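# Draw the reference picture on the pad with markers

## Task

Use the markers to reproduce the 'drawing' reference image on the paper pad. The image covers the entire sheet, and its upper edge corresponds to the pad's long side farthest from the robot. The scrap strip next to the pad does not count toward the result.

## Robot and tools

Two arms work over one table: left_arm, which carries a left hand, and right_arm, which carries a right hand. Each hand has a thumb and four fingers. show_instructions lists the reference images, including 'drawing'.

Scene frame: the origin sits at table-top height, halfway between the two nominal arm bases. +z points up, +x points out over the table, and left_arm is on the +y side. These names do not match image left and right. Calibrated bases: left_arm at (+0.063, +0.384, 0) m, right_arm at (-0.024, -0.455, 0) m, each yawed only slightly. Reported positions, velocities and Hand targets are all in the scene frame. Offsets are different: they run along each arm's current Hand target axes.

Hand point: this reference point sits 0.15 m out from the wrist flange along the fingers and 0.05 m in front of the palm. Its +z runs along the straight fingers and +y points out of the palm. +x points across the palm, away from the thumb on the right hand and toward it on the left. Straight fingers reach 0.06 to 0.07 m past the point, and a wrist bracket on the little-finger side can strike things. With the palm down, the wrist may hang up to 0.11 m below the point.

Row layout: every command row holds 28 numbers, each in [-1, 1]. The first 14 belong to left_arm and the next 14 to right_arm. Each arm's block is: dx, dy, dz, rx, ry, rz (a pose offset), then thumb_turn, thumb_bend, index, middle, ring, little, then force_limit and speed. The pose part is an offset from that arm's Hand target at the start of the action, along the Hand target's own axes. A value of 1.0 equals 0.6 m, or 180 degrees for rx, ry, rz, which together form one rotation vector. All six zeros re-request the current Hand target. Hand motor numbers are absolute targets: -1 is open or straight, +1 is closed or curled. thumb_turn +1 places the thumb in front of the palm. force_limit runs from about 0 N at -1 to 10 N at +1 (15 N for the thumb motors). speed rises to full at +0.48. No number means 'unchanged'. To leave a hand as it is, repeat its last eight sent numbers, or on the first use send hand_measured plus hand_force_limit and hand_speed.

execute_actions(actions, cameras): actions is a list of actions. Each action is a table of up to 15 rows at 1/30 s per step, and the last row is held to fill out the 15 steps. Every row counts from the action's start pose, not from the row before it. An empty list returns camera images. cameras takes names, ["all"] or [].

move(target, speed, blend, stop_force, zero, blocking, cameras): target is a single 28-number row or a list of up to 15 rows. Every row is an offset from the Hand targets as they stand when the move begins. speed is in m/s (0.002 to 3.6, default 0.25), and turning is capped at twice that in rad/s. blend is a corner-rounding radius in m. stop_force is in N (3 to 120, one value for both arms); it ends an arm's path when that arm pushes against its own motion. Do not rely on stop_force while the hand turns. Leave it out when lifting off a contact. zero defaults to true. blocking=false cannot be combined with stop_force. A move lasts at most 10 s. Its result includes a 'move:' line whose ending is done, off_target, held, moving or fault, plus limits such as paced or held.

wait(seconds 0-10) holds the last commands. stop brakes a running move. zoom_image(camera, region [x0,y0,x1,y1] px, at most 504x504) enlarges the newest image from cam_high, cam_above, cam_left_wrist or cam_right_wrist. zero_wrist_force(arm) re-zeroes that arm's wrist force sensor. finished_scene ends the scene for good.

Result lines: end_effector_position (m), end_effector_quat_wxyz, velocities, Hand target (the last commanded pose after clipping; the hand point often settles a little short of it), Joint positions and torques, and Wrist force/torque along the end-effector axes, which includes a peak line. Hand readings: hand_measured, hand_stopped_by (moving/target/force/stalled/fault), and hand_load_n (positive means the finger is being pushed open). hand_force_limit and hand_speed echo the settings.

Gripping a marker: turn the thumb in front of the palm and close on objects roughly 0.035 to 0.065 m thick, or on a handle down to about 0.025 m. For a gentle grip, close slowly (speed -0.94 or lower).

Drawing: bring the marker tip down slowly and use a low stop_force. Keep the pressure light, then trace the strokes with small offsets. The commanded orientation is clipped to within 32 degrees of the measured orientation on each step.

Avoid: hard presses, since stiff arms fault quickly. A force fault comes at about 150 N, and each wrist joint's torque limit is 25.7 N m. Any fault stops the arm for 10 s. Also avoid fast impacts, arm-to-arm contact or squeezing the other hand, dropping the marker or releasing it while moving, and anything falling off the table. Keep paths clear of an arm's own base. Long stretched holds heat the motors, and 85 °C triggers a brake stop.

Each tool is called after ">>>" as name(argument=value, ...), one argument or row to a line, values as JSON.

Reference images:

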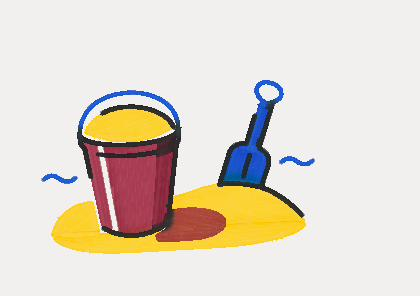

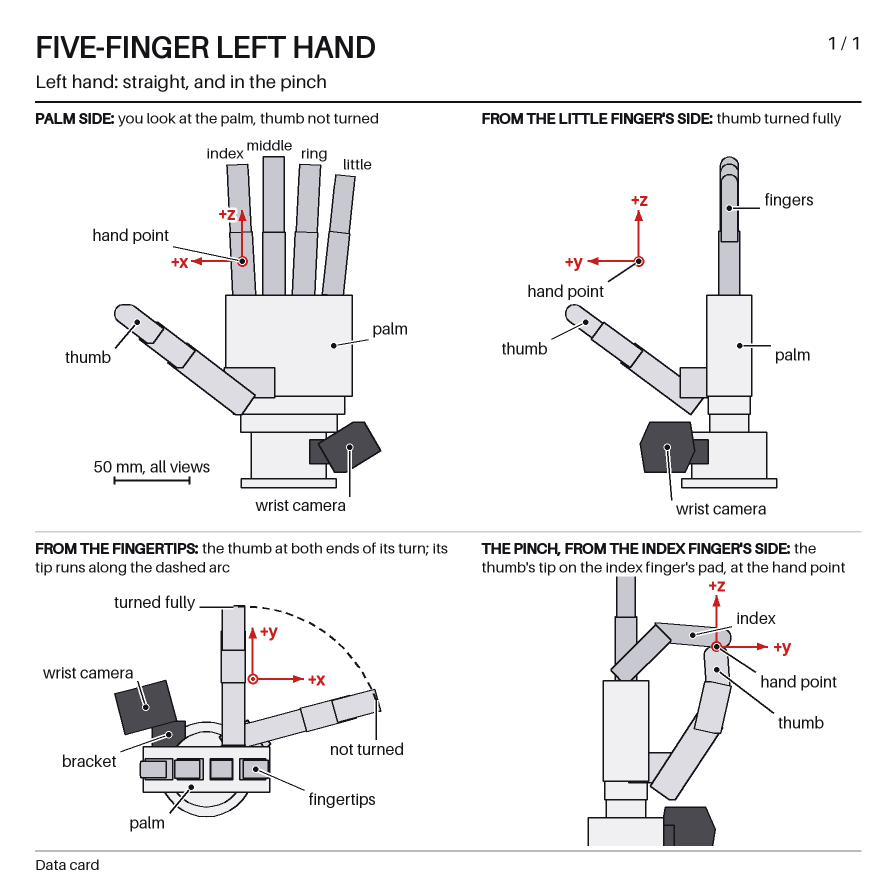

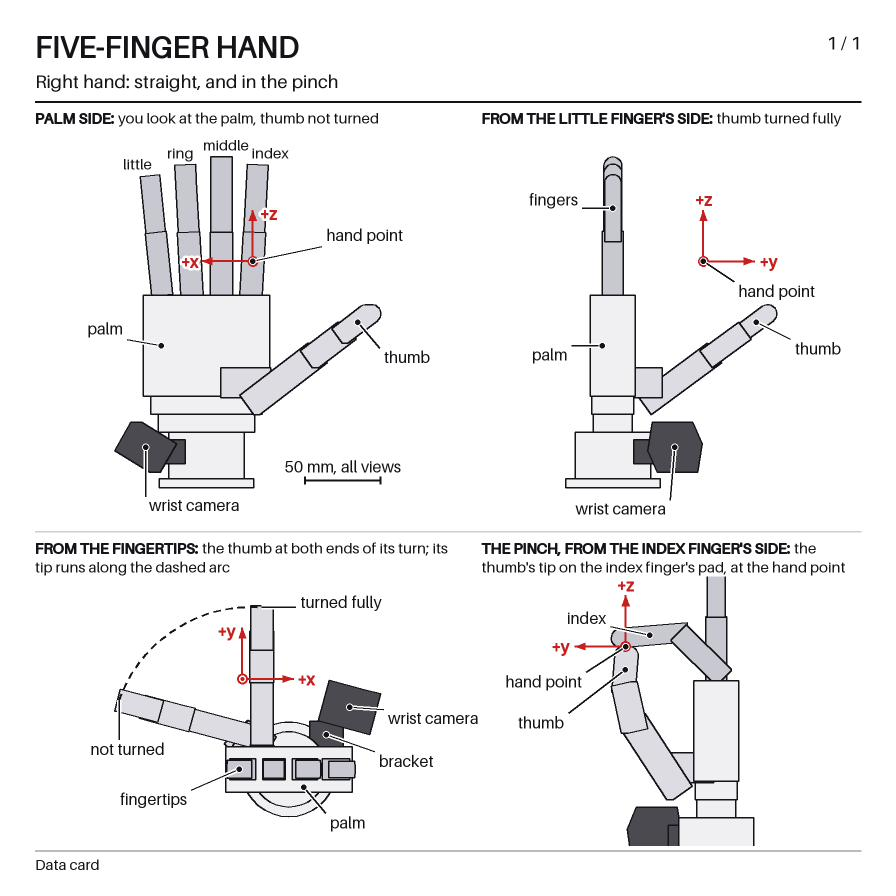

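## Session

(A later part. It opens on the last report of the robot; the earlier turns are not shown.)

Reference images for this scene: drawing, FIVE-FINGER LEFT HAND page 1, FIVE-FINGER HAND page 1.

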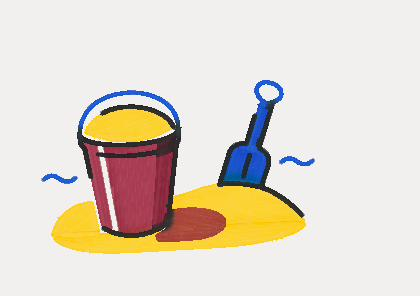

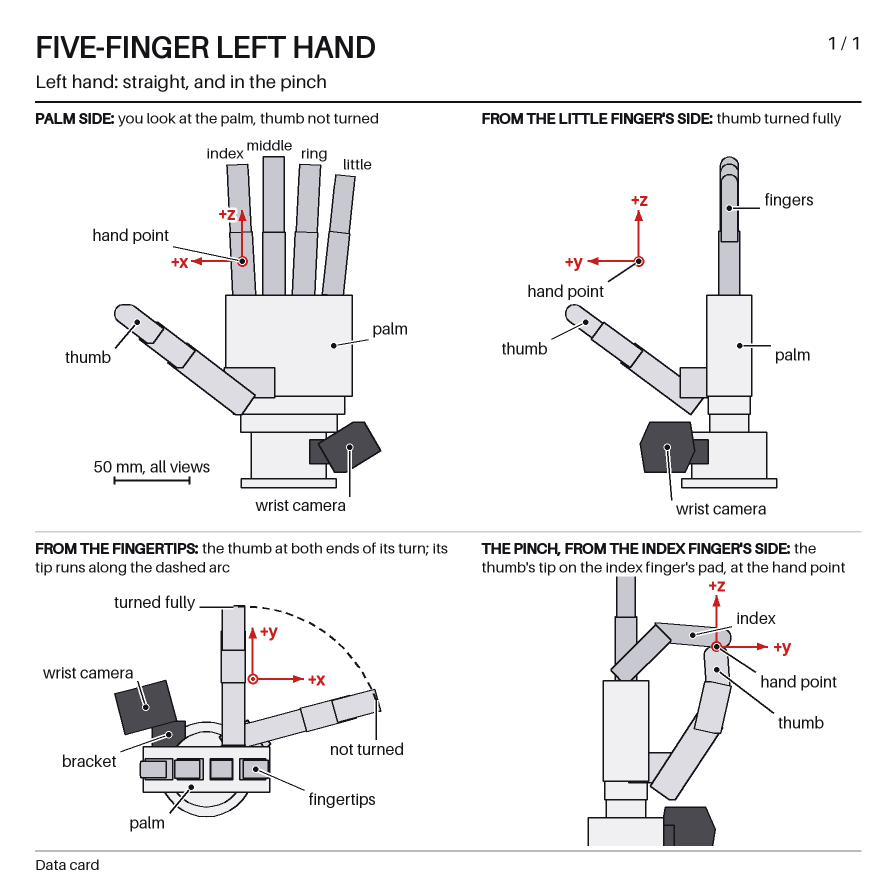

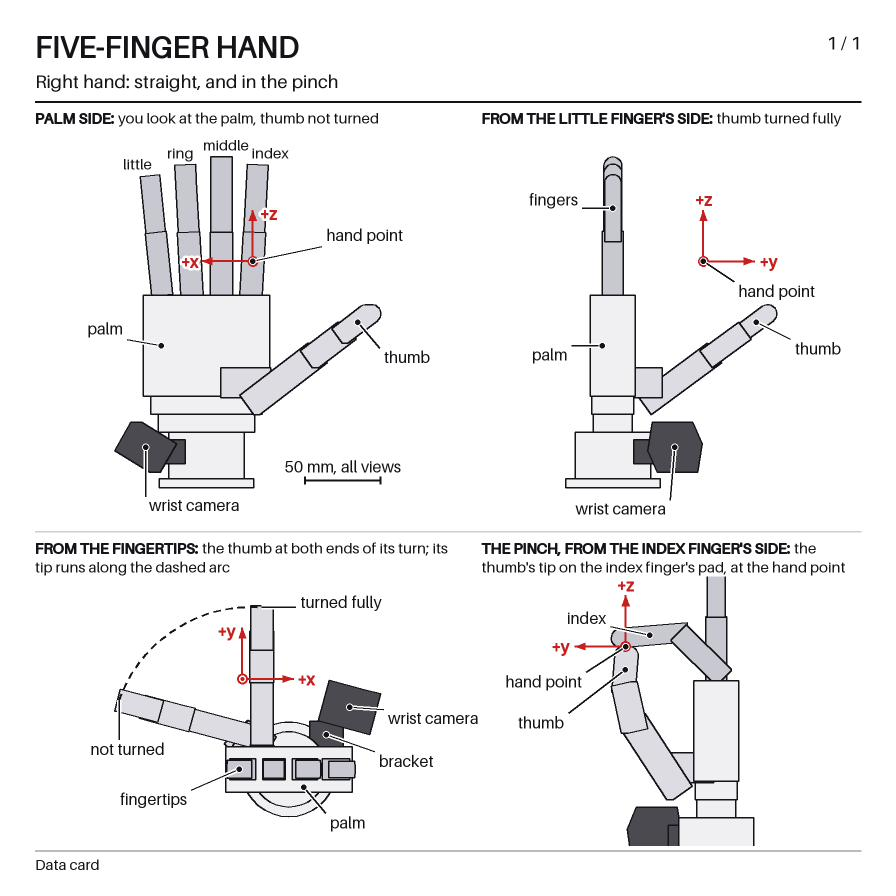

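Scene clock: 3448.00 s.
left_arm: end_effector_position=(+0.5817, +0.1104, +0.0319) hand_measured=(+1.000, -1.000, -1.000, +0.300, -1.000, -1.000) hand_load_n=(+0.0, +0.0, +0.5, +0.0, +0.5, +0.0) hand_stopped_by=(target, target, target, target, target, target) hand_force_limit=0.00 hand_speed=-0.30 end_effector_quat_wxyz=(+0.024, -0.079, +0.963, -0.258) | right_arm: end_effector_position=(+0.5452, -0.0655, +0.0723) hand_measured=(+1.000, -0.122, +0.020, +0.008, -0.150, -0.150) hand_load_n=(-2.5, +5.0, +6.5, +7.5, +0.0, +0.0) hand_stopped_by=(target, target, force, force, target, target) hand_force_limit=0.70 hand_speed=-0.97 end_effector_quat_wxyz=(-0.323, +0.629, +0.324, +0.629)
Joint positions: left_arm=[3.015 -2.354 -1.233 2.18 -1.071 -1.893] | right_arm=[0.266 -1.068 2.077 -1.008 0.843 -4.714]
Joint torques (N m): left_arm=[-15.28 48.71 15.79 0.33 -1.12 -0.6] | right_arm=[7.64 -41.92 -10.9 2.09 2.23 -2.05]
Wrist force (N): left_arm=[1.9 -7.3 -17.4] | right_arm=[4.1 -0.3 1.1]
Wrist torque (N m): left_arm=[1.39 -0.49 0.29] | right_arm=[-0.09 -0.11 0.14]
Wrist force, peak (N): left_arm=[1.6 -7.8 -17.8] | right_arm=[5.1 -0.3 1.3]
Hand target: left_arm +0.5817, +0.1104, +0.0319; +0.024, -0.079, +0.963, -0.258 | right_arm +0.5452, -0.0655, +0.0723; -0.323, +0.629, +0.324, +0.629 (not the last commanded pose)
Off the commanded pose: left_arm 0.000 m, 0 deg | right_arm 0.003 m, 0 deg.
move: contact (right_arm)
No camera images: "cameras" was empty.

>>> move(
  target=[0,0,0,0,0,0,1,-1,-1,0.3,-1,-1,0.0,-0.3,0.0005,0,0,0,0,0,1,-0.12,0.4,0.4,-0.15,-0.15,0.7,-0.97],
  cameras=[],
  speed=0.01,
)

>>> move(
  target=[0,0,0,0,0,0,1,-1,-1,0.3,-1,-1,0.0,-0.3,0,0.07,-0.07,0,0,0,1,-0.12,0.4,0.4,-0.15,-0.15,0.7,-0.97],
  cameras=[],
  speed=0.03,
)

Scene clock: 3467.13 s.
left_arm: end_effector_position=(+0.5817, +0.1104, +0.0319) hand_measured=(+1.000, -1.000, -1.000, +0.300, -1.000, -1.000) hand_load_n=(+0.0, +0.0, +0.5, +0.0, +0.5, +0.0) hand_stopped_by=(target, target, target, target, target, target) hand_force_limit=0.00 hand_speed=-0.30 end_effector_quat_wxyz=(+0.024, -0.079, +0.963, -0.258) | right_arm: end_effector_position=(+0.5452, -0.0655, +0.0726) hand_measured=(+1.000, -0.122, +0.020, +0.008, -0.150, -0.150) hand_load_n=(-2.0, +5.0, +6.5, +7.0, +0.0, +0.0) hand_stopped_by=(target, target, force, force, target, target) hand_force_limit=0.70 hand_speed=-0.97 end_effector_quat_wxyz=(-0.323, +0.629, +0.324, +0.629)
Joint positions: left_arm=[3.015 -2.354 -1.233 2.18 -1.071 -1.893] | right_arm=[0.266 -1.069 2.077 -1.007 0.843 -4.714]
Joint torques (N m): left_arm=[-15.25 48.34 15.7 -0.05 -1.07 -0.37] | right_arm=[-7.18 -42.47 -17.45 1.35 -2.27 0.3]
Wrist force (N): left_arm=[1.7 -7.3 -17.6] | right_arm=[2.1 0.1 1.2]
Wrist torque (N m): left_arm=[1.40 -0.45 0.28] | right_arm=[-0.08 -0.13 0.15]
Wrist force, peak (N): left_arm=[1.8 -7.6 -17.9] | right_arm=[4.4 -0.2 1.3]
Hand target: left_arm +0.5817, +0.1104, +0.0319; +0.024, -0.079, +0.963, -0.258 | right_arm +0.5452, -0.0655, +0.0726; -0.323, +0.629, +0.324, +0.629
Off the commanded pose: left_arm 0.000 m, 0 deg | right_arm 0.000 m, 0 deg.
move: done
No camera images: "cameras" was empty.

Scene clock: 3469.40 s.
left_arm: end_effector_position=(+0.5817, +0.1104, +0.0319) hand_measured=(+1.000, -1.000, -1.000, +0.300, -1.000, -1.000) hand_load_n=(+0.0, +0.0, +1.0, +0.0, +0.5, +0.0) hand_stopped_by=(target, target, target, target, target, target) hand_force_limit=0.00 hand_speed=-0.30 end_effector_quat_wxyz=(+0.024, -0.079, +0.963, -0.258) | right_arm: end_effector_position=(+0.5549, -0.1241, +0.0727) hand_measured=(+1.000, -0.122, +0.020, +0.008, -0.150, -0.150) hand_load_n=(-2.0, +5.0, +6.5, +7.0, +0.0, +0.0) hand_stopped_by=(target, target, force, force, target, target) hand_force_limit=0.70 hand_speed=-0.97 end_effector_quat_wxyz=(-0.323, +0.629, +0.324, +0.629) end_effector_velocity=(+0.001, +0.000, +0.001) end_effector_angular_velocity=(+0.000, -0.001, -0.004)
Joint positions: left_arm=[3.015 -2.354 -1.233 2.18 -1.071 -1.893] | right_arm=[0.119 -1.095 2.13 -1.033 0.696 -4.714]
Joint velocities: left_arm=[within noise] | right_arm=[0.002 -0.001 -0.001 0 0.006 0]
Joint torques (N m): left_arm=[-15.53 48.43 15.89 -0.06 -1.32 -0.39] | right_arm=[9.6 -33.15 -15.92 -2.16 2.9 -2.57]
Wrist force (N): left_arm=[1.6 -7.3 -17.5] | right_arm=[1.1 0.3 1.1]
Wrist torque (N m): left_arm=[1.40 -0.44 0.27] | right_arm=[-0.07 -0.12 0.14]
Wrist force, peak (N): left_arm=[1.6 -7.6 -17.8] | right_arm=[2.3 -0.2 1.4]
Hand target: left_arm +0.5817, +0.1104, +0.0319; +0.024, -0.079, +0.963, -0.258 | right_arm +0.5549, -0.1241, +0.0727; -0.323, +0.629, +0.324, +0.629
Off the commanded pose: left_arm 0.000 m, 0 deg | right_arm 0.000 m, 0 deg.
move: done
No camera images: "cameras" was empty.

>>> move(
  target=[
    [0,0,0,0,0,0,1,-1,-1,0.3,-1,-1,0.0,-0.3,0.01,0,0,0,0,0,1,-0.12,0.4,0.4,-0.15,-0.15,0.7,-0.97],
    [0,0,0,0,0,0,1,-1,-1,0.3,-1,-1,0.0,-0.3,0.01,-0.1,-0.1,0,0,0,1,-0.12,0.4,0.4,-0.15,-0.15,0.7,-0.97],
  ],
  cameras=["cam_above"],
  speed=[0.03, 0.2],
)

>>> zoom_image(
  camera="cam_above",
  region=[310, 250, 390, 310],
)

Scene clock: 3483.03 s.
left_arm: end_effector_position=(+0.5817, +0.1104, +0.0319) hand_measured=(+1.000, -1.000, -1.000, +0.300, -1.000, -1.000) hand_load_n=(+0.0, +0.0, +0.5, +0.0, +0.5, +0.0) hand_stopped_by=(target, target, target, target, target, target) hand_force_limit=0.00 hand_speed=-0.30 end_effector_quat_wxyz=(+0.024, -0.079, +0.963, -0.258) | right_arm: end_effector_position=(+0.4713, -0.1380, +0.0787) hand_measured=(+1.000, -0.122, +0.020, +0.008, -0.150, -0.150) hand_load_n=(-2.0, +5.5, +6.5, +7.5, +0.0, +0.0) hand_stopped_by=(target, target, force, force, target, target) hand_force_limit=0.70 hand_speed=-0.97 end_effector_quat_wxyz=(-0.323, +0.629, +0.324, +0.629)
Joint positions: left_arm=[3.015 -2.354 -1.233 2.18 -1.071 -1.893] | right_arm=[0.094 -1.236 2.365 -1.128 0.672 -4.714]
Joint torques (N m): left_arm=[-15.19 48.06 14.68 -0.1 -1.16 -0.24] | right_arm=[8.7 -27.18 -4.98 0.65 3.05 2.73]
Wrist force (N): left_arm=[1.2 -7.4 -17.4] | right_arm=[0.7 0.4 0.8]
Wrist torque (N m): left_arm=[1.37 -0.39 0.26] | right_arm=[-0.07 -0.10 0.18]
Wrist force, peak (N): left_arm=[1.7 -7.9 -17.8] | right_arm=[0.8 1.4 1.8]
Hand target: left_arm +0.5817, +0.1104, +0.0319; +0.024, -0.079, +0.963, -0.258 | right_arm +0.4712, -0.1379, +0.0786; -0.323, +0.629, +0.324, +0.629
Off the commanded pose: left_arm 0.000 m, 0 deg | right_arm 0.000 m, 0 deg.
move: done
Images, in order (width x height): cam_above 672x504.

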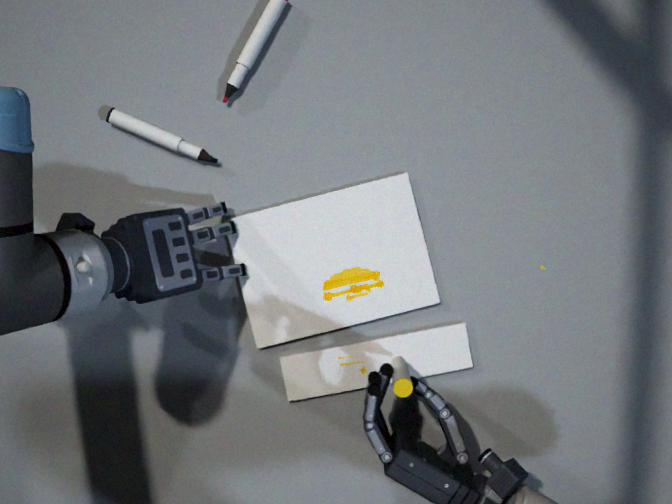

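Scaled by 6.300.

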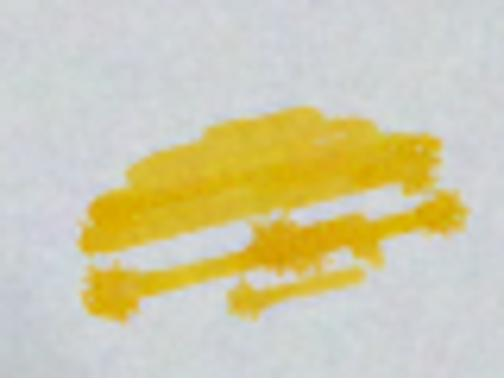

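>>> move(
  target=[
    [0,0,0,0,0,0,1,-1,-1,0.3,-1,-1,0.0,-0.3,-0.0083,0.09758,0.11597,0,0,0,1,-0.12,0.4,0.4,-0.15,-0.15,0.7,-0.97],
    [0,0,0,0,0,0,1,-1,-1,0.3,-1,-1,0.0,-0.3,-0.01,0.09758,0.11597,0,0,0,1,-0.12,0.4,0.4,-0.15,-0.15,0.7,-0.97],
    [0,0,0,0,0,0,1,-1,-1,0.3,-1,-1,0.0,-0.3,-0.01,0.03394,0.17961,0,0,0,1,-0.12,0.4,0.4,-0.15,-0.15,0.7,-0.97],
    [0,0,0,0,0,0,1,-1,-1,0.3,-1,-1,0.0,-0.3,-0.01,0.03041,0.17725,0,0,0,1,-0.12,0.4,0.4,-0.15,-0.15,0.7,-0.97],
    [0,0,0,0,0,0,1,-1,-1,0.3,-1,-1,0.0,-0.3,-0.01,0.10288,0.10477,0,0,0,1,-0.12,0.4,0.4,-0.15,-0.15,0.7,-0.97],
    [0,0,0,0,0,0,1,-1,-1,0.3,-1,-1,0.0,-0.3,-0.01,0.09817,0.09652,0,0,0,1,-0.12,0.4,0.4,-0.15,-0.15,0.7,-0.97],
    [0,0,0,0,0,0,1,-1,-1,0.3,-1,-1,0.0,-0.3,-0.01,0.02275,0.17195,0,0,0,1,-0.12,0.4,0.4,-0.15,-0.15,0.7,-0.97],
    [0,0,0,0,0,0,1,-1,-1,0.3,-1,-1,0.0,-0.3,-0.0033,0.02275,0.17195,0,0,0,1,-0.12,0.4,0.4,-0.15,-0.15,0.7,-0.97],
  ],
  cameras=["cam_above"],
  speed=[0.15, 0.01, 0.035, 0.035, 0.035, 0.035, 0.035, 0.03],
  blend=[0, 0.0003, 0.0005, 0.0005, 0.0005, 0.0005, 0.0003, 0],
)

>>> zoom_image(
  camera="cam_above",
  region=[310, 240, 410, 320],
)

Scene clock: 3568.80 s.
left_arm: end_effector_position=(+0.5817, +0.1104, +0.0319) hand_measured=(+1.000, -1.000, -1.000, +0.300, -1.000, -1.000) hand_load_n=(+0.0, +0.0, +0.5, +0.0, +0.5, -0.5) hand_stopped_by=(target, target, target, target, target, target) hand_force_limit=0.00 hand_speed=-0.30 end_effector_quat_wxyz=(+0.024, -0.079, +0.963, -0.258) | right_arm: end_effector_position=(+0.5424, -0.0620, +0.0767) hand_measured=(+1.000, -0.122, +0.020, +0.008, -0.150, -0.150) hand_load_n=(-1.5, +5.0, +5.5, +7.5, +0.0, +0.0) hand_stopped_by=(target, target, force, force, target, target) hand_force_limit=0.70 hand_speed=-0.97 end_effector_quat_wxyz=(-0.323, +0.629, +0.324, +0.629) end_effector_velocity=(+0.000, +0.001, +0.000) end_effector_angular_velocity=(+0.001, -0.003, +0.001)
Joint positions: left_arm=[3.015 -2.354 -1.233 2.18 -1.071 -1.893] | right_arm=[0.276 -1.079 2.078 -0.998 0.853 -4.714]
Joint velocities: left_arm=[within noise] | right_arm=[0.001 0.002 0 -0.005 0 0]
Joint torques (N m): left_arm=[-14.46 47.82 15.22 -0.15 -1.22 -0.36] | right_arm=[-7.26 -25.63 -17.69 -3.9 -2.86 1.71]
Wrist force (N): left_arm=[1.7 -7.4 -17.7] | right_arm=[0.8 0.1 0.9]
Wrist torque (N m): left_arm=[1.40 -0.46 0.29] | right_arm=[-0.08 -0.13 0.13]
Wrist force, peak (N): left_arm=[1.5 -7.6 -18.0] | right_arm=[2.7 -0.3 1.9]
Hand target: left_arm +0.5817, +0.1104, +0.0319; +0.024, -0.079, +0.963, -0.258 | right_arm +0.5424, -0.0620, +0.0766; -0.323, +0.629, +0.324, +0.629
Off the commanded pose: left_arm 0.000 m, 0 deg | right_arm 0.000 m, 0 deg.
move: done
Images, in order (width x height): cam_above 672x504.

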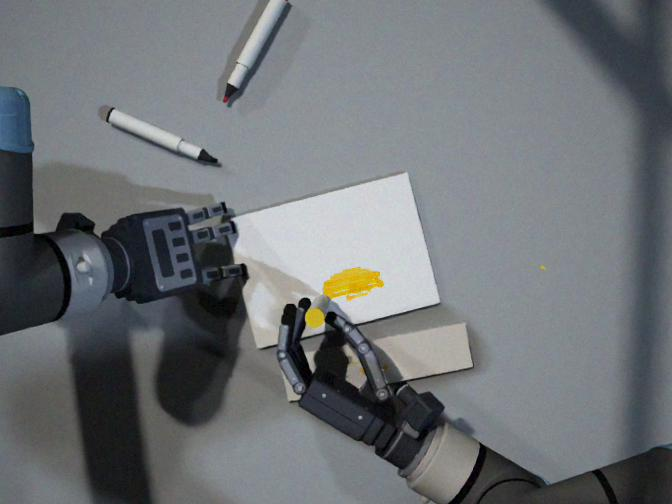

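Scaled by 5.040.

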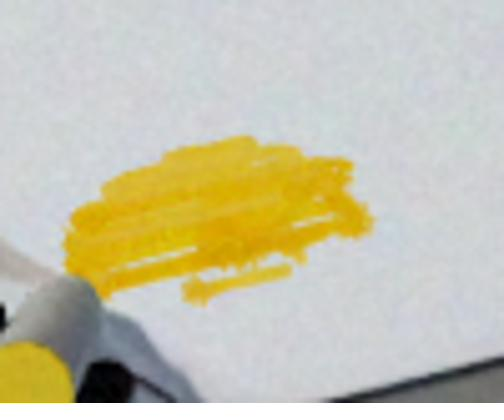

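>>> move(
  target=[
    [0,0,0,0,0,0,1,-1,-1,0.3,-1,-1,0.0,-0.3,-0.005,0.00412,0.00059,0,0,0,1,-0.12,0.4,0.4,-0.15,-0.15,0.7,-0.97],
    [0,0,0,0,0,0,1,-1,-1,0.3,-1,-1,0.0,-0.3,-0.0067,0.00412,0.00059,0,0,0,1,-0.12,0.4,0.4,-0.15,-0.15,0.7,-0.97],
    [0,0,0,0,0,0,1,-1,-1,0.3,-1,-1,0.0,-0.3,-0.0067,0.07543,-0.07071,0,0,0,1,-0.12,0.4,0.4,-0.15,-0.15,0.7,-0.97],
    [0,0,0,0,0,0,1,-1,-1,0.3,-1,-1,0.0,-0.3,-0.0067,0.07307,-0.07778,0,0,0,1,-0.12,0.4,0.4,-0.15,-0.15,0.7,-0.97],
    [0,0,0,0,0,0,1,-1,-1,0.3,-1,-1,0.0,-0.3,-0.0067,-0.00295,-0.00177,0,0,0,1,-0.12,0.4,0.4,-0.15,-0.15,0.7,-0.97],
    [0,0,0,0,0,0,1,-1,-1,0.3,-1,-1,0.0,-0.3,-0.0067,-0.00589,-0.00354,0,0,0,1,-0.12,0.4,0.4,-0.15,-0.15,0.7,-0.97],
    [0,0,0,0,0,0,1,-1,-1,0.3,-1,-1,0.0,-0.3,-0.0067,0.06776,-0.07719,0,0,0,1,-0.12,0.4,0.4,-0.15,-0.15,0.7,-0.97],
    [0,0,0,0,0,0,1,-1,-1,0.3,-1,-1,0.0,-0.3,-0.0067,0.06187,-0.07601,0,0,0,1,-0.12,0.4,0.4,-0.15,-0.15,0.7,-0.97],
    [0,0,0,0,0,0,1,-1,-1,0.3,-1,-1,0.0,-0.3,-0.0067,-0.00943,-0.00471,0,0,0,1,-0.12,0.4,0.4,-0.15,-0.15,0.7,-0.97],
    [0,0,0,0,0,0,1,-1,-1,0.3,-1,-1,0.0,-0.3,0,-0.00943,-0.00471,0,0,0,1,-0.12,0.4,0.4,-0.15,-0.15,0.7,-0.97],
  ],
  cameras=["cam_above"],
  speed=[0.05, 0.01, 0.035, 0.035, 0.035, 0.035, 0.035, 0.035, 0.035, 0.03],
  blend=[0, 0.0003, 0.0005, 0.0005, 0.0005, 0.0005, 0.0005, 0.0005, 0.0003, 0],
)

>>> zoom_image(
  camera="cam_above",
  region=[310, 240, 410, 320],
)

Scene clock: 3623.17 s.
left_arm: end_effector_position=(+0.5817, +0.1104, +0.0319) hand_measured=(+1.000, -1.000, -1.000, +0.300, -1.000, -1.000) hand_load_n=(+0.0, +0.0, +1.0, +0.0, +0.0, +0.0) hand_stopped_by=(target, target, target, target, target, target) hand_force_limit=0.00 hand_speed=-0.30 end_effector_quat_wxyz=(+0.024, -0.079, +0.963, -0.258) | right_arm: end_effector_position=(+0.5361, -0.0610, +0.0767) hand_measured=(+1.000, -0.122, +0.020, +0.008, -0.150, -0.150) hand_load_n=(-1.5, +5.0, +5.0, +7.5, +0.0, +0.0) hand_stopped_by=(target, target, force, force, target, target) hand_force_limit=0.70 hand_speed=-0.97 end_effector_quat_wxyz=(-0.323, +0.629, +0.324, +0.629)
Joint positions: left_arm=[3.015 -2.354 -1.233 2.18 -1.071 -1.893] | right_arm=[0.282 -1.086 2.092 -1.005 0.859 -4.714]
Joint torques (N m): left_arm=[-15 48.26 15.41 -0.27 -1.25 -0.21] | right_arm=[-6.82 -22.87 -16.69 -3.67 -2.99 1.91]
Wrist force (N): left_arm=[1.5 -7.3 -17.4] | right_arm=[0.9 0.2 1.2]
Wrist torque (N m): left_arm=[1.38 -0.42 0.27] | right_arm=[-0.10 -0.15 0.13]
Wrist force, peak (N): left_arm=[1.8 -7.5 -17.9] | right_arm=[2.7 -0.5 1.7]
Hand target: left_arm +0.5817, +0.1104, +0.0319; +0.024, -0.079, +0.963, -0.258 | right_arm +0.5361, -0.0610, +0.0766; -0.323, +0.629, +0.324, +0.629
Off the commanded pose: left_arm 0.000 m, 0 deg | right_arm 0.000 m, 0 deg.
move: done
Images, in order (width x height): cam_above 672x504.

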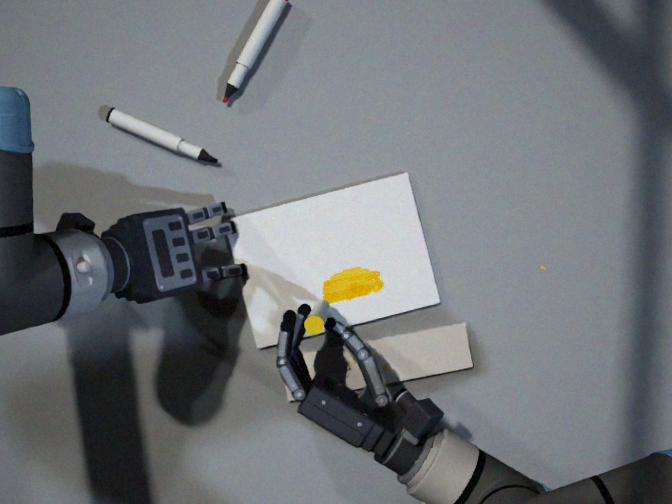

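Scaled by 5.040.

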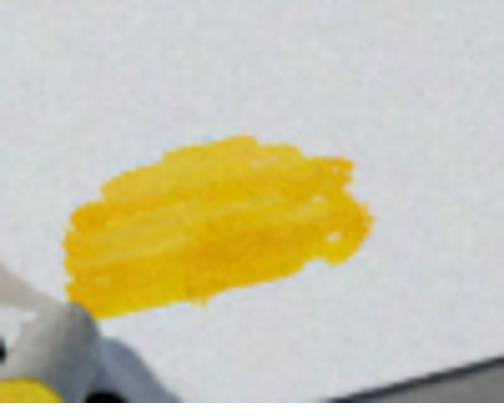

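>>> move(
  target=[
    [0,0,0,0,0,0,1,-1,-1,0.3,-1,-1,0.0,-0.3,-0.005,0.06128,-0.066,0,0,0,1,-0.12,0.4,0.4,-0.15,-0.15,0.7,-0.97],
    [0,0,0,0,0,0,1,-1,-1,0.3,-1,-1,0.0,-0.3,-0.0067,0.06128,-0.066,0,0,0,1,-0.12,0.4,0.4,-0.15,-0.15,0.7,-0.97],
    [0,0,0,0,0,0,1,-1,-1,0.3,-1,-1,0.0,-0.3,-0.0067,-0.06894,0.06423,0,0,0,1,-0.12,0.4,0.4,-0.15,-0.15,0.7,-0.97],
    [0,0,0,0,0,0,1,-1,-1,0.3,-1,-1,0.0,-0.3,-0.0067,-0.066,0.05657,0,0,0,1,-0.12,0.4,0.4,-0.15,-0.15,0.7,-0.97],
    [0,0,0,0,0,0,1,-1,-1,0.3,-1,-1,0.0,-0.3,-0.0067,0.04243,-0.05185,0,0,0,1,-0.12,0.4,0.4,-0.15,-0.15,0.7,-0.97],
    [0,0,0,0,0,0,1,-1,-1,0.3,-1,-1,0.0,-0.3,-0.0067,0.01355,-0.0277,0,0,0,1,-0.12,0.4,0.4,-0.15,-0.15,0.7,-0.97],
    [0,0,0,0,0,0,1,-1,-1,0.3,-1,-1,0.0,-0.3,-0.0067,-0.05657,0.04243,0,0,0,1,-0.12,0.4,0.4,-0.15,-0.15,0.7,-0.97],
    [0,0,0,0,0,0,1,-1,-1,0.3,-1,-1,0.0,-0.3,0,-0.05657,0.04243,0,0,0,1,-0.12,0.4,0.4,-0.15,-0.15,0.7,-0.97],
  ],
  cameras=["cam_above"],
  speed=[0.1, 0.01, 0.04, 0.04, 0.04, 0.04, 0.04, 0.03],
  blend=[0, 0.0003, 0.0005, 0.0005, 0.0005, 0.0005, 0.0003, 0],
)

>>> zoom_image(
  camera="cam_above",
  region=[230, 200, 450, 360],
)

Scene clock: 3666.47 s.
left_arm: end_effector_position=(+0.5817, +0.1104, +0.0319) hand_measured=(+1.000, -1.000, -1.000, +0.300, -1.000, -1.000) hand_load_n=(+0.0, +0.0, +0.5, +0.0, +0.5, +0.0) hand_stopped_by=(target, target, target, target, target, target) hand_force_limit=0.00 hand_speed=-0.30 end_effector_quat_wxyz=(+0.024, -0.079, +0.963, -0.258) | right_arm: end_effector_position=(+0.5234, -0.0205, +0.0766) hand_measured=(+1.000, -0.122, +0.020, +0.008, -0.150, -0.150) hand_load_n=(-1.0, +4.5, +4.5, +7.5, +0.0, +0.0) hand_stopped_by=(target, target, force, force, target, target) hand_force_limit=0.70 hand_speed=-0.97 end_effector_quat_wxyz=(-0.323, +0.629, +0.324, +0.629) end_effector_velocity=(+0.001, +0.000, -0.001) end_effector_angular_velocity=(+0.001, -0.002, -0.001)
Joint positions: left_arm=[3.015 -2.354 -1.233 2.18 -1.071 -1.893] | right_arm=[0.384 -1.067 2.055 -0.987 0.961 -4.714]
Joint velocities: left_arm=[within noise] | right_arm=[0 0.003 0 -0.005 0 0]
Joint torques (N m): left_arm=[-14.39 47.18 15.54 -0.38 -1.45 -0.35] | right_arm=[-6.68 -24.15 -15.36 -3.79 -2.84 1.95]
Wrist force (N): left_arm=[1.6 -7.3 -17.3] | right_arm=[0.9 0.3 1.0]
Wrist torque (N m): left_arm=[1.39 -0.43 0.27] | right_arm=[-0.04 -0.14 0.14]
Wrist force, peak (N): left_arm=[1.5 -7.7 -17.8] | right_arm=[3.5 -0.4 2.3]
Hand target: left_arm +0.5817, +0.1104, +0.0319; +0.024, -0.079, +0.963, -0.258 | right_arm +0.5234, -0.0205, +0.0766; -0.323, +0.629, +0.324, +0.629
Off the commanded pose: left_arm 0.000 m, 0 deg | right_arm 0.000 m, 0 deg.
move: done
Images, in order (width x height): cam_above 672x504.

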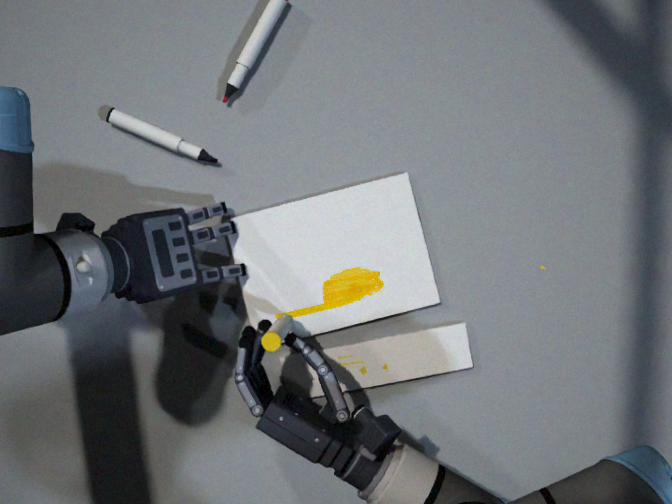

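Scaled by 2.291.

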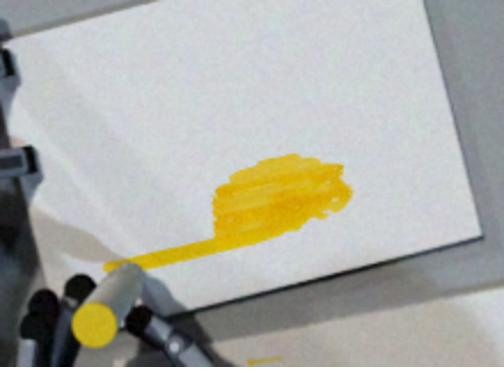

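>>> move(
  target=[
    [0,0,0,0,0,0,1,-1,-1,0.3,-1,-1,0.0,-0.3,0.02,0,0,0,0,0,1,-0.12,0.4,0.4,-0.15,-0.15,0.7,-0.97],
    [0,0,0,0,0,0,1,-1,-1,0.3,-1,-1,0.0,-0.3,0.02,-0.08,-0.08,0,0,0,1,-0.12,0.4,0.4,-0.15,-0.15,0.7,-0.97],
  ],
  cameras=["cam_above"],
  speed=[0.05, 0.2],
)

>>> zoom_image(
  camera="cam_above",
  region=[260, 240, 400, 350],
)

>>> move(
  target=[0,0,0,0,0,0,1,-1,-1,0.3,-1,-1,0.0,-0.3,0,0,0,0,0,0,1,-0.12,0.5,0.4,-0.15,-0.15,0.5,-0.97],
  cameras=["cam_above"],
)

>>> zoom_image(
  camera="cam_above",
  region=[240, 340, 360, 460],
)

Scene clock: 3699.37 s.
left_arm: end_effector_position=(+0.5817, +0.1104, +0.0319) hand_measured=(+1.000, -1.000, -1.000, +0.300, -1.000, -1.000) hand_load_n=(+0.0, +0.0, +0.5, +0.0, +0.5, +0.0) hand_stopped_by=(target, target, target, target, target, target) hand_force_limit=0.00 hand_speed=-0.30 end_effector_quat_wxyz=(+0.024, -0.079, +0.963, -0.258) | right_arm: end_effector_position=(+0.4564, -0.0316, +0.0886) hand_measured=(+1.000, -0.122, +0.020, +0.008, -0.150, -0.150) hand_load_n=(-1.0, +4.5, +4.5, +7.5, +0.0, +0.0) hand_stopped_by=(target, target, force, force, target, target) hand_force_limit=0.70 hand_speed=-0.97 end_effector_quat_wxyz=(-0.323, +0.629, +0.324, +0.629)
Joint positions: left_arm=[3.015 -2.354 -1.233 2.18 -1.071 -1.893] | right_arm=[0.418 -1.187 2.224 -1.035 0.995 -4.714]
Joint torques (N m): left_arm=[-15.3 47.09 14.78 -0.38 -1.27 -0.23] | right_arm=[-6.3 -30.72 -7.02 0.28 -2.82 2.76]
Wrist force (N): left_arm=[1.7 -7.4 -17.6] | right_arm=[0.7 0.6 1.0]
Wrist torque (N m): left_arm=[1.40 -0.46 0.28] | right_arm=[-0.01 -0.10 0.16]
Wrist force, peak (N): left_arm=[1.8 -7.7 -17.7] | right_arm=[0.9 1.6 2.1]
Hand target: left_arm +0.5817, +0.1104, +0.0319; +0.024, -0.079, +0.963, -0.258 | right_arm +0.4564, -0.0316, +0.0885; -0.323, +0.629, +0.324, +0.629
Off the commanded pose: left_arm 0.000 m, 0 deg | right_arm 0.000 m, 0 deg.
move: done
Images, in order (width x height): cam_above 672x504.

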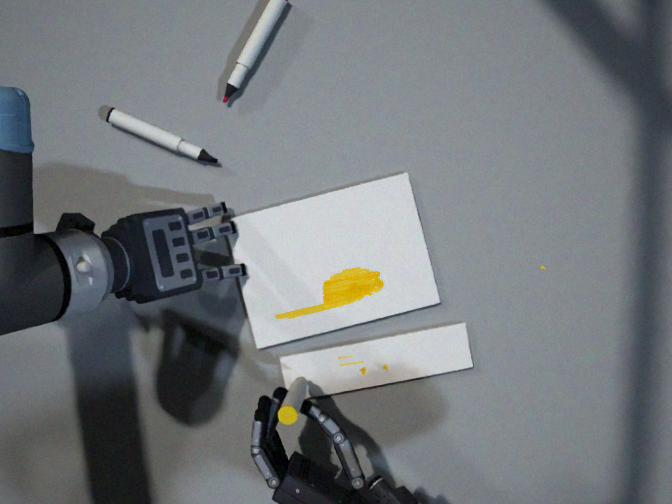

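Scaled by 3.600.

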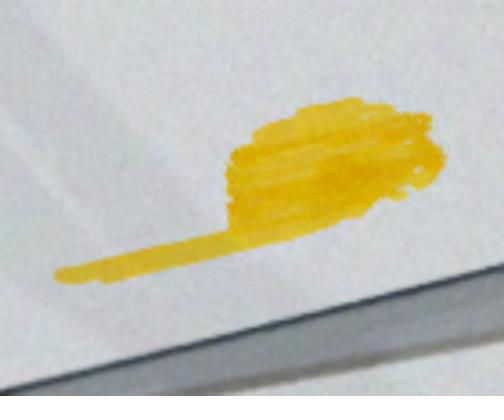

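Scene clock: 3699.87 s.
left_arm: end_effector_position=(+0.5817, +0.1104, +0.0319) hand_measured=(+1.000, -1.000, -1.000, +0.300, -1.000, -1.000) hand_load_n=(+0.0, +0.0, +1.0, +0.0, +0.0, +0.0) hand_stopped_by=(target, target, target, target, target, target) hand_force_limit=0.00 hand_speed=-0.30 end_effector_quat_wxyz=(+0.024, -0.079, +0.963, -0.258) | right_arm: end_effector_position=(+0.4564, -0.0316, +0.0885) hand_measured=(+1.000, -0.122, +0.026, +0.008, -0.150, -0.150) hand_load_n=(-2.0, +6.0, +7.0, +7.0, +0.0, +0.0) hand_stopped_by=(target, target, force, force, target, target) hand_force_limit=0.50 hand_speed=-0.97 end_effector_quat_wxyz=(-0.323, +0.629, +0.324, +0.629)
Joint positions: left_arm=[3.015 -2.354 -1.233 2.18 -1.071 -1.893] | right_arm=[0.417 -1.187 2.224 -1.035 0.995 -4.714]
Joint torques (N m): left_arm=[-15.37 47.41 14.7 -0.35 -1.33 -0.24] | right_arm=[-7.91 -35.04 -4 -1.16 -2.66 2.85]
Wrist force (N): left_arm=[1.5 -7.3 -17.6] | right_arm=[0.7 0.4 1.3]
Wrist torque (N m): left_arm=[1.39 -0.44 0.28] | right_arm=[-0.06 -0.11 0.14]
Wrist force, peak (N): left_arm=[1.4 -7.6 -17.7] | right_arm=[1.0 0.3 1.5]
Hand target: left_arm +0.5817, +0.1104, +0.0319; +0.024, -0.079, +0.963, -0.258 | right_arm +0.4564, -0.0316, +0.0885; -0.323, +0.629, +0.324, +0.629
Off the commanded pose: left_arm 0.000 m, 0 deg | right_arm 0.000 m, 0 deg.
move: done
Images, in order (width x height): cam_above 672x504.

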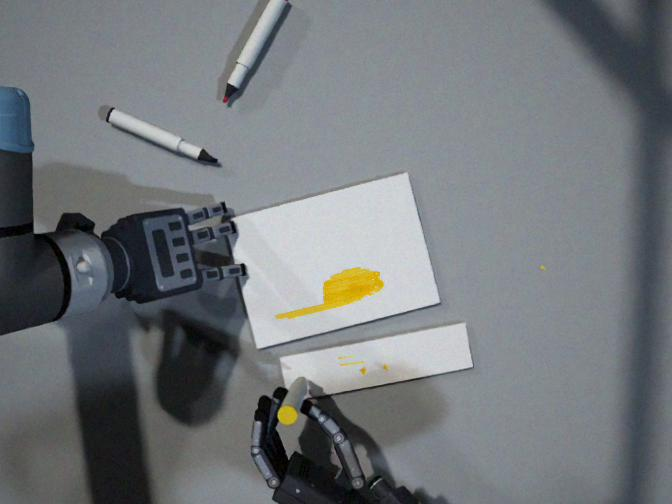

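Scaled by 4.200.

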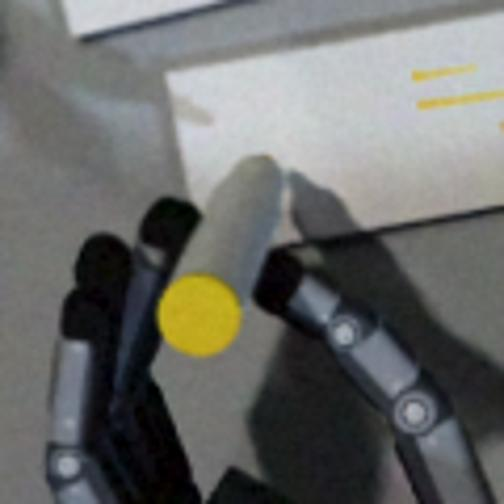

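>>> move(
  target=[0,0,0,0,0,0,1,-1,-1,0.3,-1,-1,0.0,-0.3,0,0,0,0,0,0,1,0.1,0.5,0.4,-0.15,-0.15,0.4,-0.97],
  cameras=["cam_above"],
)

>>> zoom_image(
  camera="cam_above",
  region=[240, 340, 360, 460],
)

>>> zero_wrist_force(
  arm="right_arm",
)

Scene clock: 3761.07 s.
left_arm: end_effector_position=(+0.5817, +0.1104, +0.0319) hand_measured=(+1.000, -1.000, -1.000, +0.300, -1.000, -1.000) hand_load_n=(+0.0, +0.0, +1.0, +0.0, +0.5, +0.0) hand_stopped_by=(target, target, target, target, target, target) hand_force_limit=0.00 hand_speed=-0.30 end_effector_quat_wxyz=(+0.024, -0.079, +0.963, -0.258) | right_arm: end_effector_position=(+0.4564, -0.0316, +0.0885) hand_measured=(+1.000, +0.098, +0.026, +0.006, -0.150, -0.150) hand_load_n=(-1.5, +1.5, +22.0, +20.5, +0.0, +0.0) hand_stopped_by=(target, moving, force, force, target, target) hand_force_limit=0.40 hand_speed=-0.97 end_effector_quat_wxyz=(-0.323, +0.629, +0.324, +0.629)
Joint positions: left_arm=[3.015 -2.354 -1.233 2.18 -1.071 -1.893] | right_arm=[0.417 -1.187 2.224 -1.036 0.995 -4.714]
Joint torques (N m): left_arm=[-15.5 46.6 14.69 -0.44 -1.25 -0.18] | right_arm=[-7.57 -37.16 -4.23 -2.65 -2.39 2.77]
Wrist force (N): left_arm=[1.8 -7.5 -17.7] | right_arm=[0.8 0.6 1.3]
Wrist torque (N m): left_arm=[1.38 -0.47 0.29] | right_arm=[-0.03 -0.14 0.15]
Wrist force, peak (N): left_arm=[1.6 -7.5 -17.9] | right_arm=[0.8 0.6 1.6]
Hand target: left_arm +0.5817, +0.1104, +0.0319; +0.024, -0.079, +0.963, -0.258 | right_arm +0.4564, -0.0316, +0.0885; -0.323, +0.629, +0.324, +0.629
Off the commanded pose: left_arm 0.000 m, 0 deg | right_arm 0.000 m, 0 deg.
move: moving (right_arm; no rest 5 s after the path's end)
Images, in order (width x height): cam_above 672x504.

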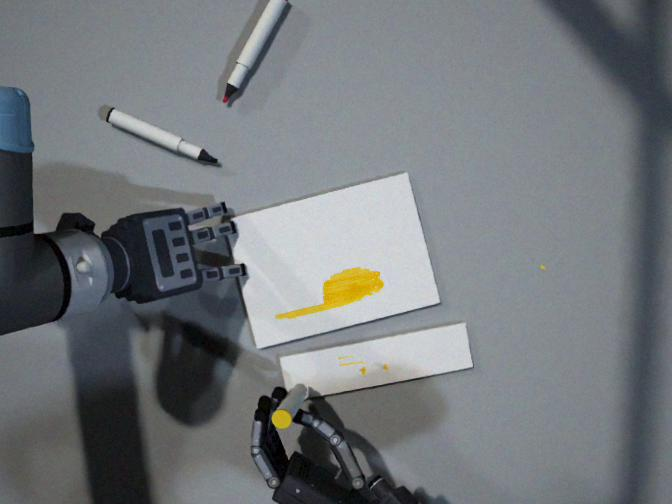

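Scaled by 4.200.

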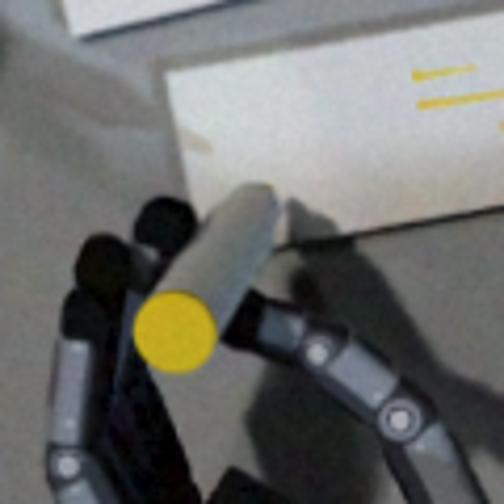

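Wrist force sensor zeroed.

>>> move(
  target=[0,0,0,0,0,0,1,-1,-1,0.3,-1,-1,0.0,-0.3,0,0,0,0,0,0,1,-0.06,0.5,0.4,-0.15,-0.15,0.4,-0.9],
  cameras=["cam_above", "cam_right_wrist"],
)

>>> zoom_image(
  camera="cam_above",
  region=[240, 340, 360, 460],
)

>>> zoom_image(
  camera="cam_right_wrist",
  region=[200, 150, 480, 430],
)

Scene clock: 3777.90 s.
left_arm: end_effector_position=(+0.5817, +0.1104, +0.0319) hand_measured=(+1.000, -1.000, -1.000, +0.300, -1.000, -1.000) hand_load_n=(+0.0, +0.0, +0.5, +0.0, +0.0, +0.0) hand_stopped_by=(target, target, target, target, target, target) hand_force_limit=0.00 hand_speed=-0.30 end_effector_quat_wxyz=(+0.024, -0.079, +0.963, -0.258) | right_arm: end_effector_position=(+0.4564, -0.0316, +0.0885) hand_measured=(+1.000, -0.064, +0.026, +0.006, -0.150, -0.150) hand_load_n=(-2.0, +7.0, +12.0, +11.0, +0.0, +0.0) hand_stopped_by=(target, target, force, force, target, target) hand_force_limit=0.40 hand_speed=-0.90 end_effector_quat_wxyz=(-0.323, +0.629, +0.324, +0.629)
Joint positions: left_arm=[3.015 -2.354 -1.233 2.18 -1.071 -1.893] | right_arm=[0.417 -1.187 2.224 -1.036 0.995 -4.714]
Joint torques (N m): left_arm=[-15.16 47.69 14.25 -0.44 -1.21 -0.19] | right_arm=[-7.06 -36.71 -4.26 -2.66 -1.31 2.73]
Wrist force (N, zeroed by zero_wrist_force on right_arm): left_arm=[1.5 -7.2 -17.3] | right_arm=[-0.1 -0.2 0.0]
Wrist torque (N m, zeroed by zero_wrist_force on right_arm): left_arm=[1.40 -0.42 0.27] | right_arm=[-0.03 0.03 -0.02]
Wrist force, peak (N, zeroed by zero_wrist_force on right_arm): left_arm=[1.7 -7.7 -17.9] | right_arm=[0.0 -0.2 -0.5]
Hand target: left_arm +0.5817, +0.1104, +0.0319; +0.024, -0.079, +0.963, -0.258 | right_arm +0.4564, -0.0316, +0.0885; -0.323, +0.629, +0.324, +0.629
Off the commanded pose: left_arm 0.000 m, 0 deg | right_arm 0.000 m, 0 deg.
move: done
camera_calibration:
cam_right_wrist: T_world_to_cam=[[0.765755, -0.563863, 0.309318, -0.405875], [-0.0967387, -0.576469, -0.811372, 0.092823], [0.635815, 0.591389, -0.495982, -0.114013], [0, 0, 0, 1]] pos_world=[0.392271, -0.107922, 0.14431]
Images, in order (width x height): cam_above 672x504, cam_right_wrist 616x616.

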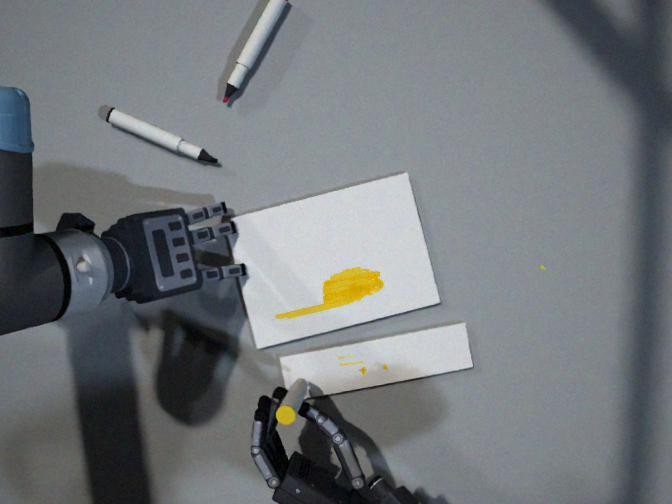

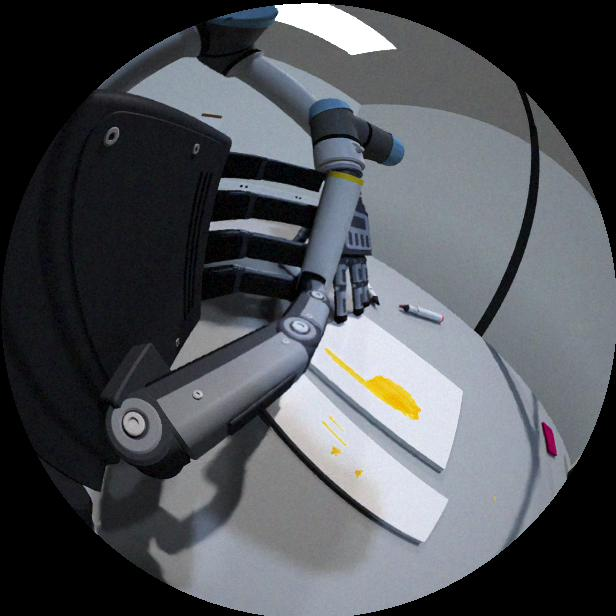

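Scaled by 4.200.

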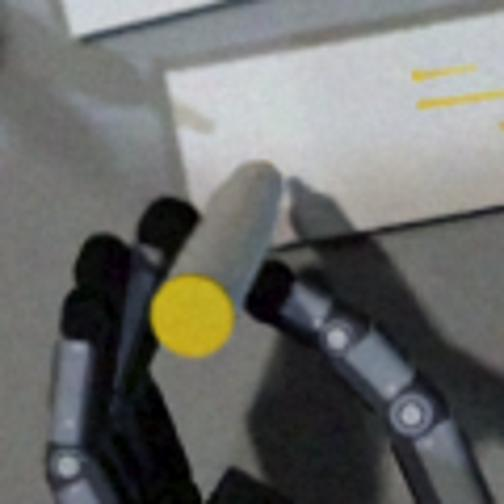

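Scaled by 1.800 from the camera's 616x616 image, which has a finer 880x880 frame.

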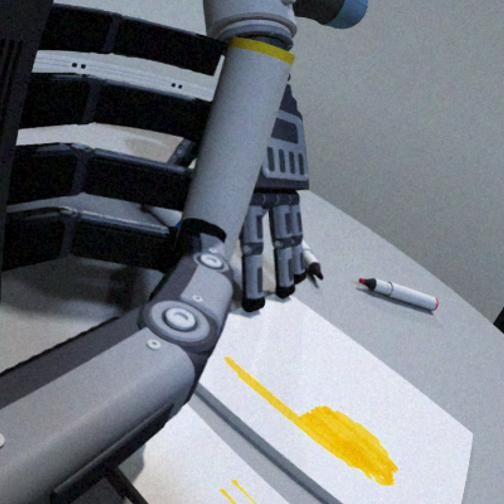

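>>> move(
  target=[
    [0,0,0,0,0,0,1,-1,-1,0.3,-1,-1,0.0,-0.3,0,0.08662,0.09605,0,0,0,1,-0.06,0.5,0.4,-0.15,-0.15,0.4,-0.9],
    [0,0,0,0,0,0,1,-1,-1,0.3,-1,-1,0.0,-0.3,-0.0225,0.08662,0.09605,0,0,0,1,-0.06,0.5,0.4,-0.15,-0.15,0.4,-0.9],
  ],
  cameras=[],
  speed=[0.15, 0.04],
)

>>> move(
  target=[0,0,0,0,0,0,1,-1,-1,0.3,-1,-1,0.0,-0.3,-0.01,0,0,0,0,0,1,-0.06,0.5,0.4,-0.15,-0.15,0.4,-0.9],
  cameras=[],
  speed=0.003,
  stop_force=3,
)

>>> move(
  target=[
    [0,0,0,0,0,0,1,-1,-1,0.3,-1,-1,0.0,-0.3,0.02,0,0,0,0,0,1,-0.06,0.5,0.4,-0.15,-0.15,0.4,-0.9],
    [0,0,0,0,0,0,1,-1,-1,0.3,-1,-1,0.0,-0.3,0.02,-0.08,-0.08,0,0,0,1,-0.06,0.5,0.4,-0.15,-0.15,0.4,-0.9],
  ],
  cameras=["cam_above"],
  speed=[0.05, 0.2],
)

>>> zoom_image(
  camera="cam_above",
  region=[250, 270, 350, 350],
)

Scene clock: 3805.37 s.
left_arm: end_effector_position=(+0.5817, +0.1104, +0.0319) hand_measured=(+1.000, -1.000, -1.000, +0.300, -1.000, -1.000) hand_load_n=(+0.0, +0.0, +0.5, +0.0, +0.5, +0.0) hand_stopped_by=(target, target, target, target, target, target) hand_force_limit=0.00 hand_speed=-0.30 end_effector_quat_wxyz=(+0.024, -0.079, +0.963, -0.258) | right_arm: end_effector_position=(+0.5322, -0.0150, +0.0750) hand_measured=(+1.000, -0.064, +0.026, +0.006, -0.150, -0.150) hand_load_n=(-2.0, +7.0, +12.0, +11.5, +0.0, +0.0) hand_stopped_by=(target, target, force, force, target, target) hand_force_limit=0.40 hand_speed=-0.90 end_effector_quat_wxyz=(-0.323, +0.629, +0.324, +0.629) end_effector_velocity=(+0.000, -0.001, +0.000) end_effector_angular_velocity=(-0.001, +0.002, -0.002)
Joint positions: left_arm=[3.015 -2.354 -1.233 2.18 -1.071 -1.893] | right_arm=[0.389 -1.048 2.025 -0.976 0.967 -4.714]
Joint velocities: left_arm=[within noise] | right_arm=[-0.001 -0.003 0 0.005 0.001 0]
Joint torques (N m): left_arm=[-15.18 47.14 13.74 -0.34 -1.17 -0.3] | right_arm=[8.65 -46.34 -13.89 1.04 2.73 -2.13]
Wrist force (N, zeroed by zero_wrist_force on right_arm): left_arm=[1.8 -7.4 -17.4] | right_arm=[0.1 -0.4 0.1]
Wrist torque (N m, zeroed by zero_wrist_force on right_arm): left_arm=[1.37 -0.46 0.29] | right_arm=[-0.04 -0.03 0.00]
Wrist force, peak (N, zeroed by zero_wrist_force on right_arm): left_arm=[1.6 -7.8 -17.7] | right_arm=[-0.1 -1.0 -1.3]
Hand target: left_arm +0.5817, +0.1104, +0.0319; +0.024, -0.079, +0.963, -0.258 | right_arm +0.5322, -0.0150, +0.0751; -0.323, +0.629, +0.324, +0.629
Off the commanded pose: left_arm 0.000 m, 0 deg | right_arm 0.000 m, 0 deg.
move: done
No camera images: "cameras" was empty.

Scene clock: 3807.27 s.
left_arm: end_effector_position=(+0.5817, +0.1104, +0.0319) hand_measured=(+1.000, -1.000, -1.000, +0.300, -1.000, -1.000) hand_load_n=(+0.0, +0.0, +0.5, +0.0, +0.5, +0.0) hand_stopped_by=(target, target, target, target, target, target) hand_force_limit=0.00 hand_speed=-0.30 end_effector_quat_wxyz=(+0.024, -0.079, +0.963, -0.258) | right_arm: end_effector_position=(+0.5322, -0.0150, +0.0722) hand_measured=(+1.000, -0.064, +0.026, +0.006, -0.150, -0.150) hand_load_n=(-2.0, +7.0, +12.0, +11.5, +0.0, +0.0) hand_stopped_by=(target, target, force, force, target, target) hand_force_limit=0.40 hand_speed=-0.90 end_effector_quat_wxyz=(-0.323, +0.629, +0.324, +0.629)
Joint positions: left_arm=[3.015 -2.354 -1.233 2.18 -1.071 -1.893] | right_arm=[0.389 -1.042 2.025 -0.983 0.967 -4.714]
Joint torques (N m): left_arm=[-15.05 46.7 13.72 -0.45 -1.28 -0.26] | right_arm=[6.76 -44.17 -9.25 1.86 2.27 0.82]
Wrist force (N, zeroed by zero_wrist_force on right_arm): left_arm=[1.7 -7.5 -17.1] | right_arm=[3.2 -0.7 -0.2]
Wrist torque (N m, zeroed by zero_wrist_force on right_arm): left_arm=[1.34 -0.44 0.29] | right_arm=[-0.01 -0.03 -0.01]
Wrist force, peak (N, zeroed by zero_wrist_force on right_arm): left_arm=[1.8 -7.6 -17.8] | right_arm=[4.2 -0.9 -0.1]
Hand target: left_arm +0.5817, +0.1104, +0.0319; +0.024, -0.079, +0.963, -0.258 | right_arm +0.5322, -0.0150, +0.0722; -0.323, +0.629, +0.324, +0.629 (not the last commanded pose)
Off the commanded pose: left_arm 0.000 m, 0 deg | right_arm 0.003 m, 0 deg.
move: contact (right_arm)
No camera images: "cameras" was empty.

Scene clock: 3808.70 s.
left_arm: end_effector_position=(+0.5817, +0.1104, +0.0319) hand_measured=(+1.000, -1.000, -1.000, +0.300, -1.000, -1.000) hand_load_n=(+0.0, +0.0, +0.5, +0.0, +0.5, +0.0) hand_stopped_by=(target, target, target, target, target, target) hand_force_limit=0.00 hand_speed=-0.30 end_effector_quat_wxyz=(+0.024, -0.079, +0.963, -0.258) | right_arm: end_effector_position=(+0.4653, -0.0260, +0.0843) hand_measured=(+1.000, -0.064, +0.026, +0.006, -0.150, -0.150) hand_load_n=(-2.0, +7.0, +12.5, +11.5, +0.0, +0.0) hand_stopped_by=(target, target, force, force, target, target) hand_force_limit=0.40 hand_speed=-0.90 end_effector_quat_wxyz=(-0.323, +0.629, +0.324, +0.629)
Joint positions: left_arm=[3.015 -2.354 -1.233 2.18 -1.071 -1.893] | right_arm=[0.423 -1.16 2.196 -1.035 1 -4.714]
Joint torques (N m): left_arm=[-16.15 46.17 13.93 -0.55 -1.16 -0.14] | right_arm=[-6.7 -31.84 -7.82 0.38 -2.9 2.25]
Wrist force (N, zeroed by zero_wrist_force on right_arm): left_arm=[1.3 -7.3 -17.5] | right_arm=[-0.1 0.0 0.1]
Wrist torque (N m, zeroed by zero_wrist_force on right_arm): left_arm=[1.39 -0.40 0.26] | right_arm=[-0.01 0.02 0.00]
Wrist force, peak (N, zeroed by zero_wrist_force on right_arm): left_arm=[1.6 -7.4 -17.8] | right_arm=[2.9 -0.7 0.0]
Hand target: left_arm +0.5817, +0.1104, +0.0319; +0.024, -0.079, +0.963, -0.258 | right_arm +0.4652, -0.0261, +0.0842; -0.323, +0.629, +0.324, +0.629
Off the commanded pose: left_arm 0.000 m, 0 deg | right_arm 0.000 m, 0 deg.
move: done
Images, in order (width x height): cam_above 672x504.

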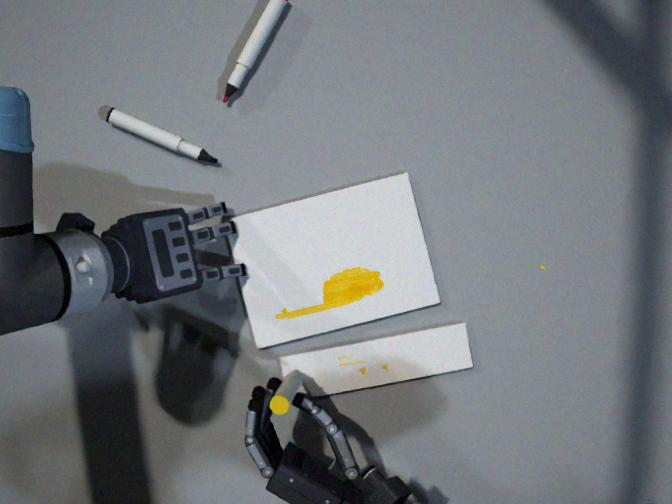

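Scaled by 5.040.

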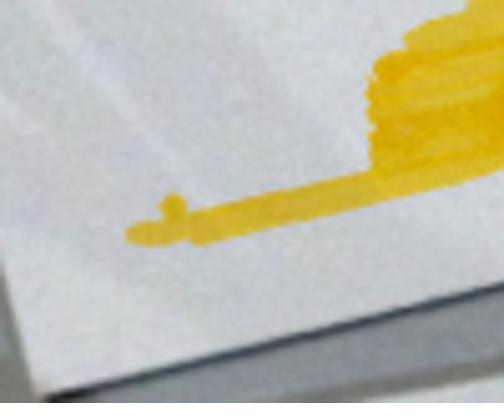

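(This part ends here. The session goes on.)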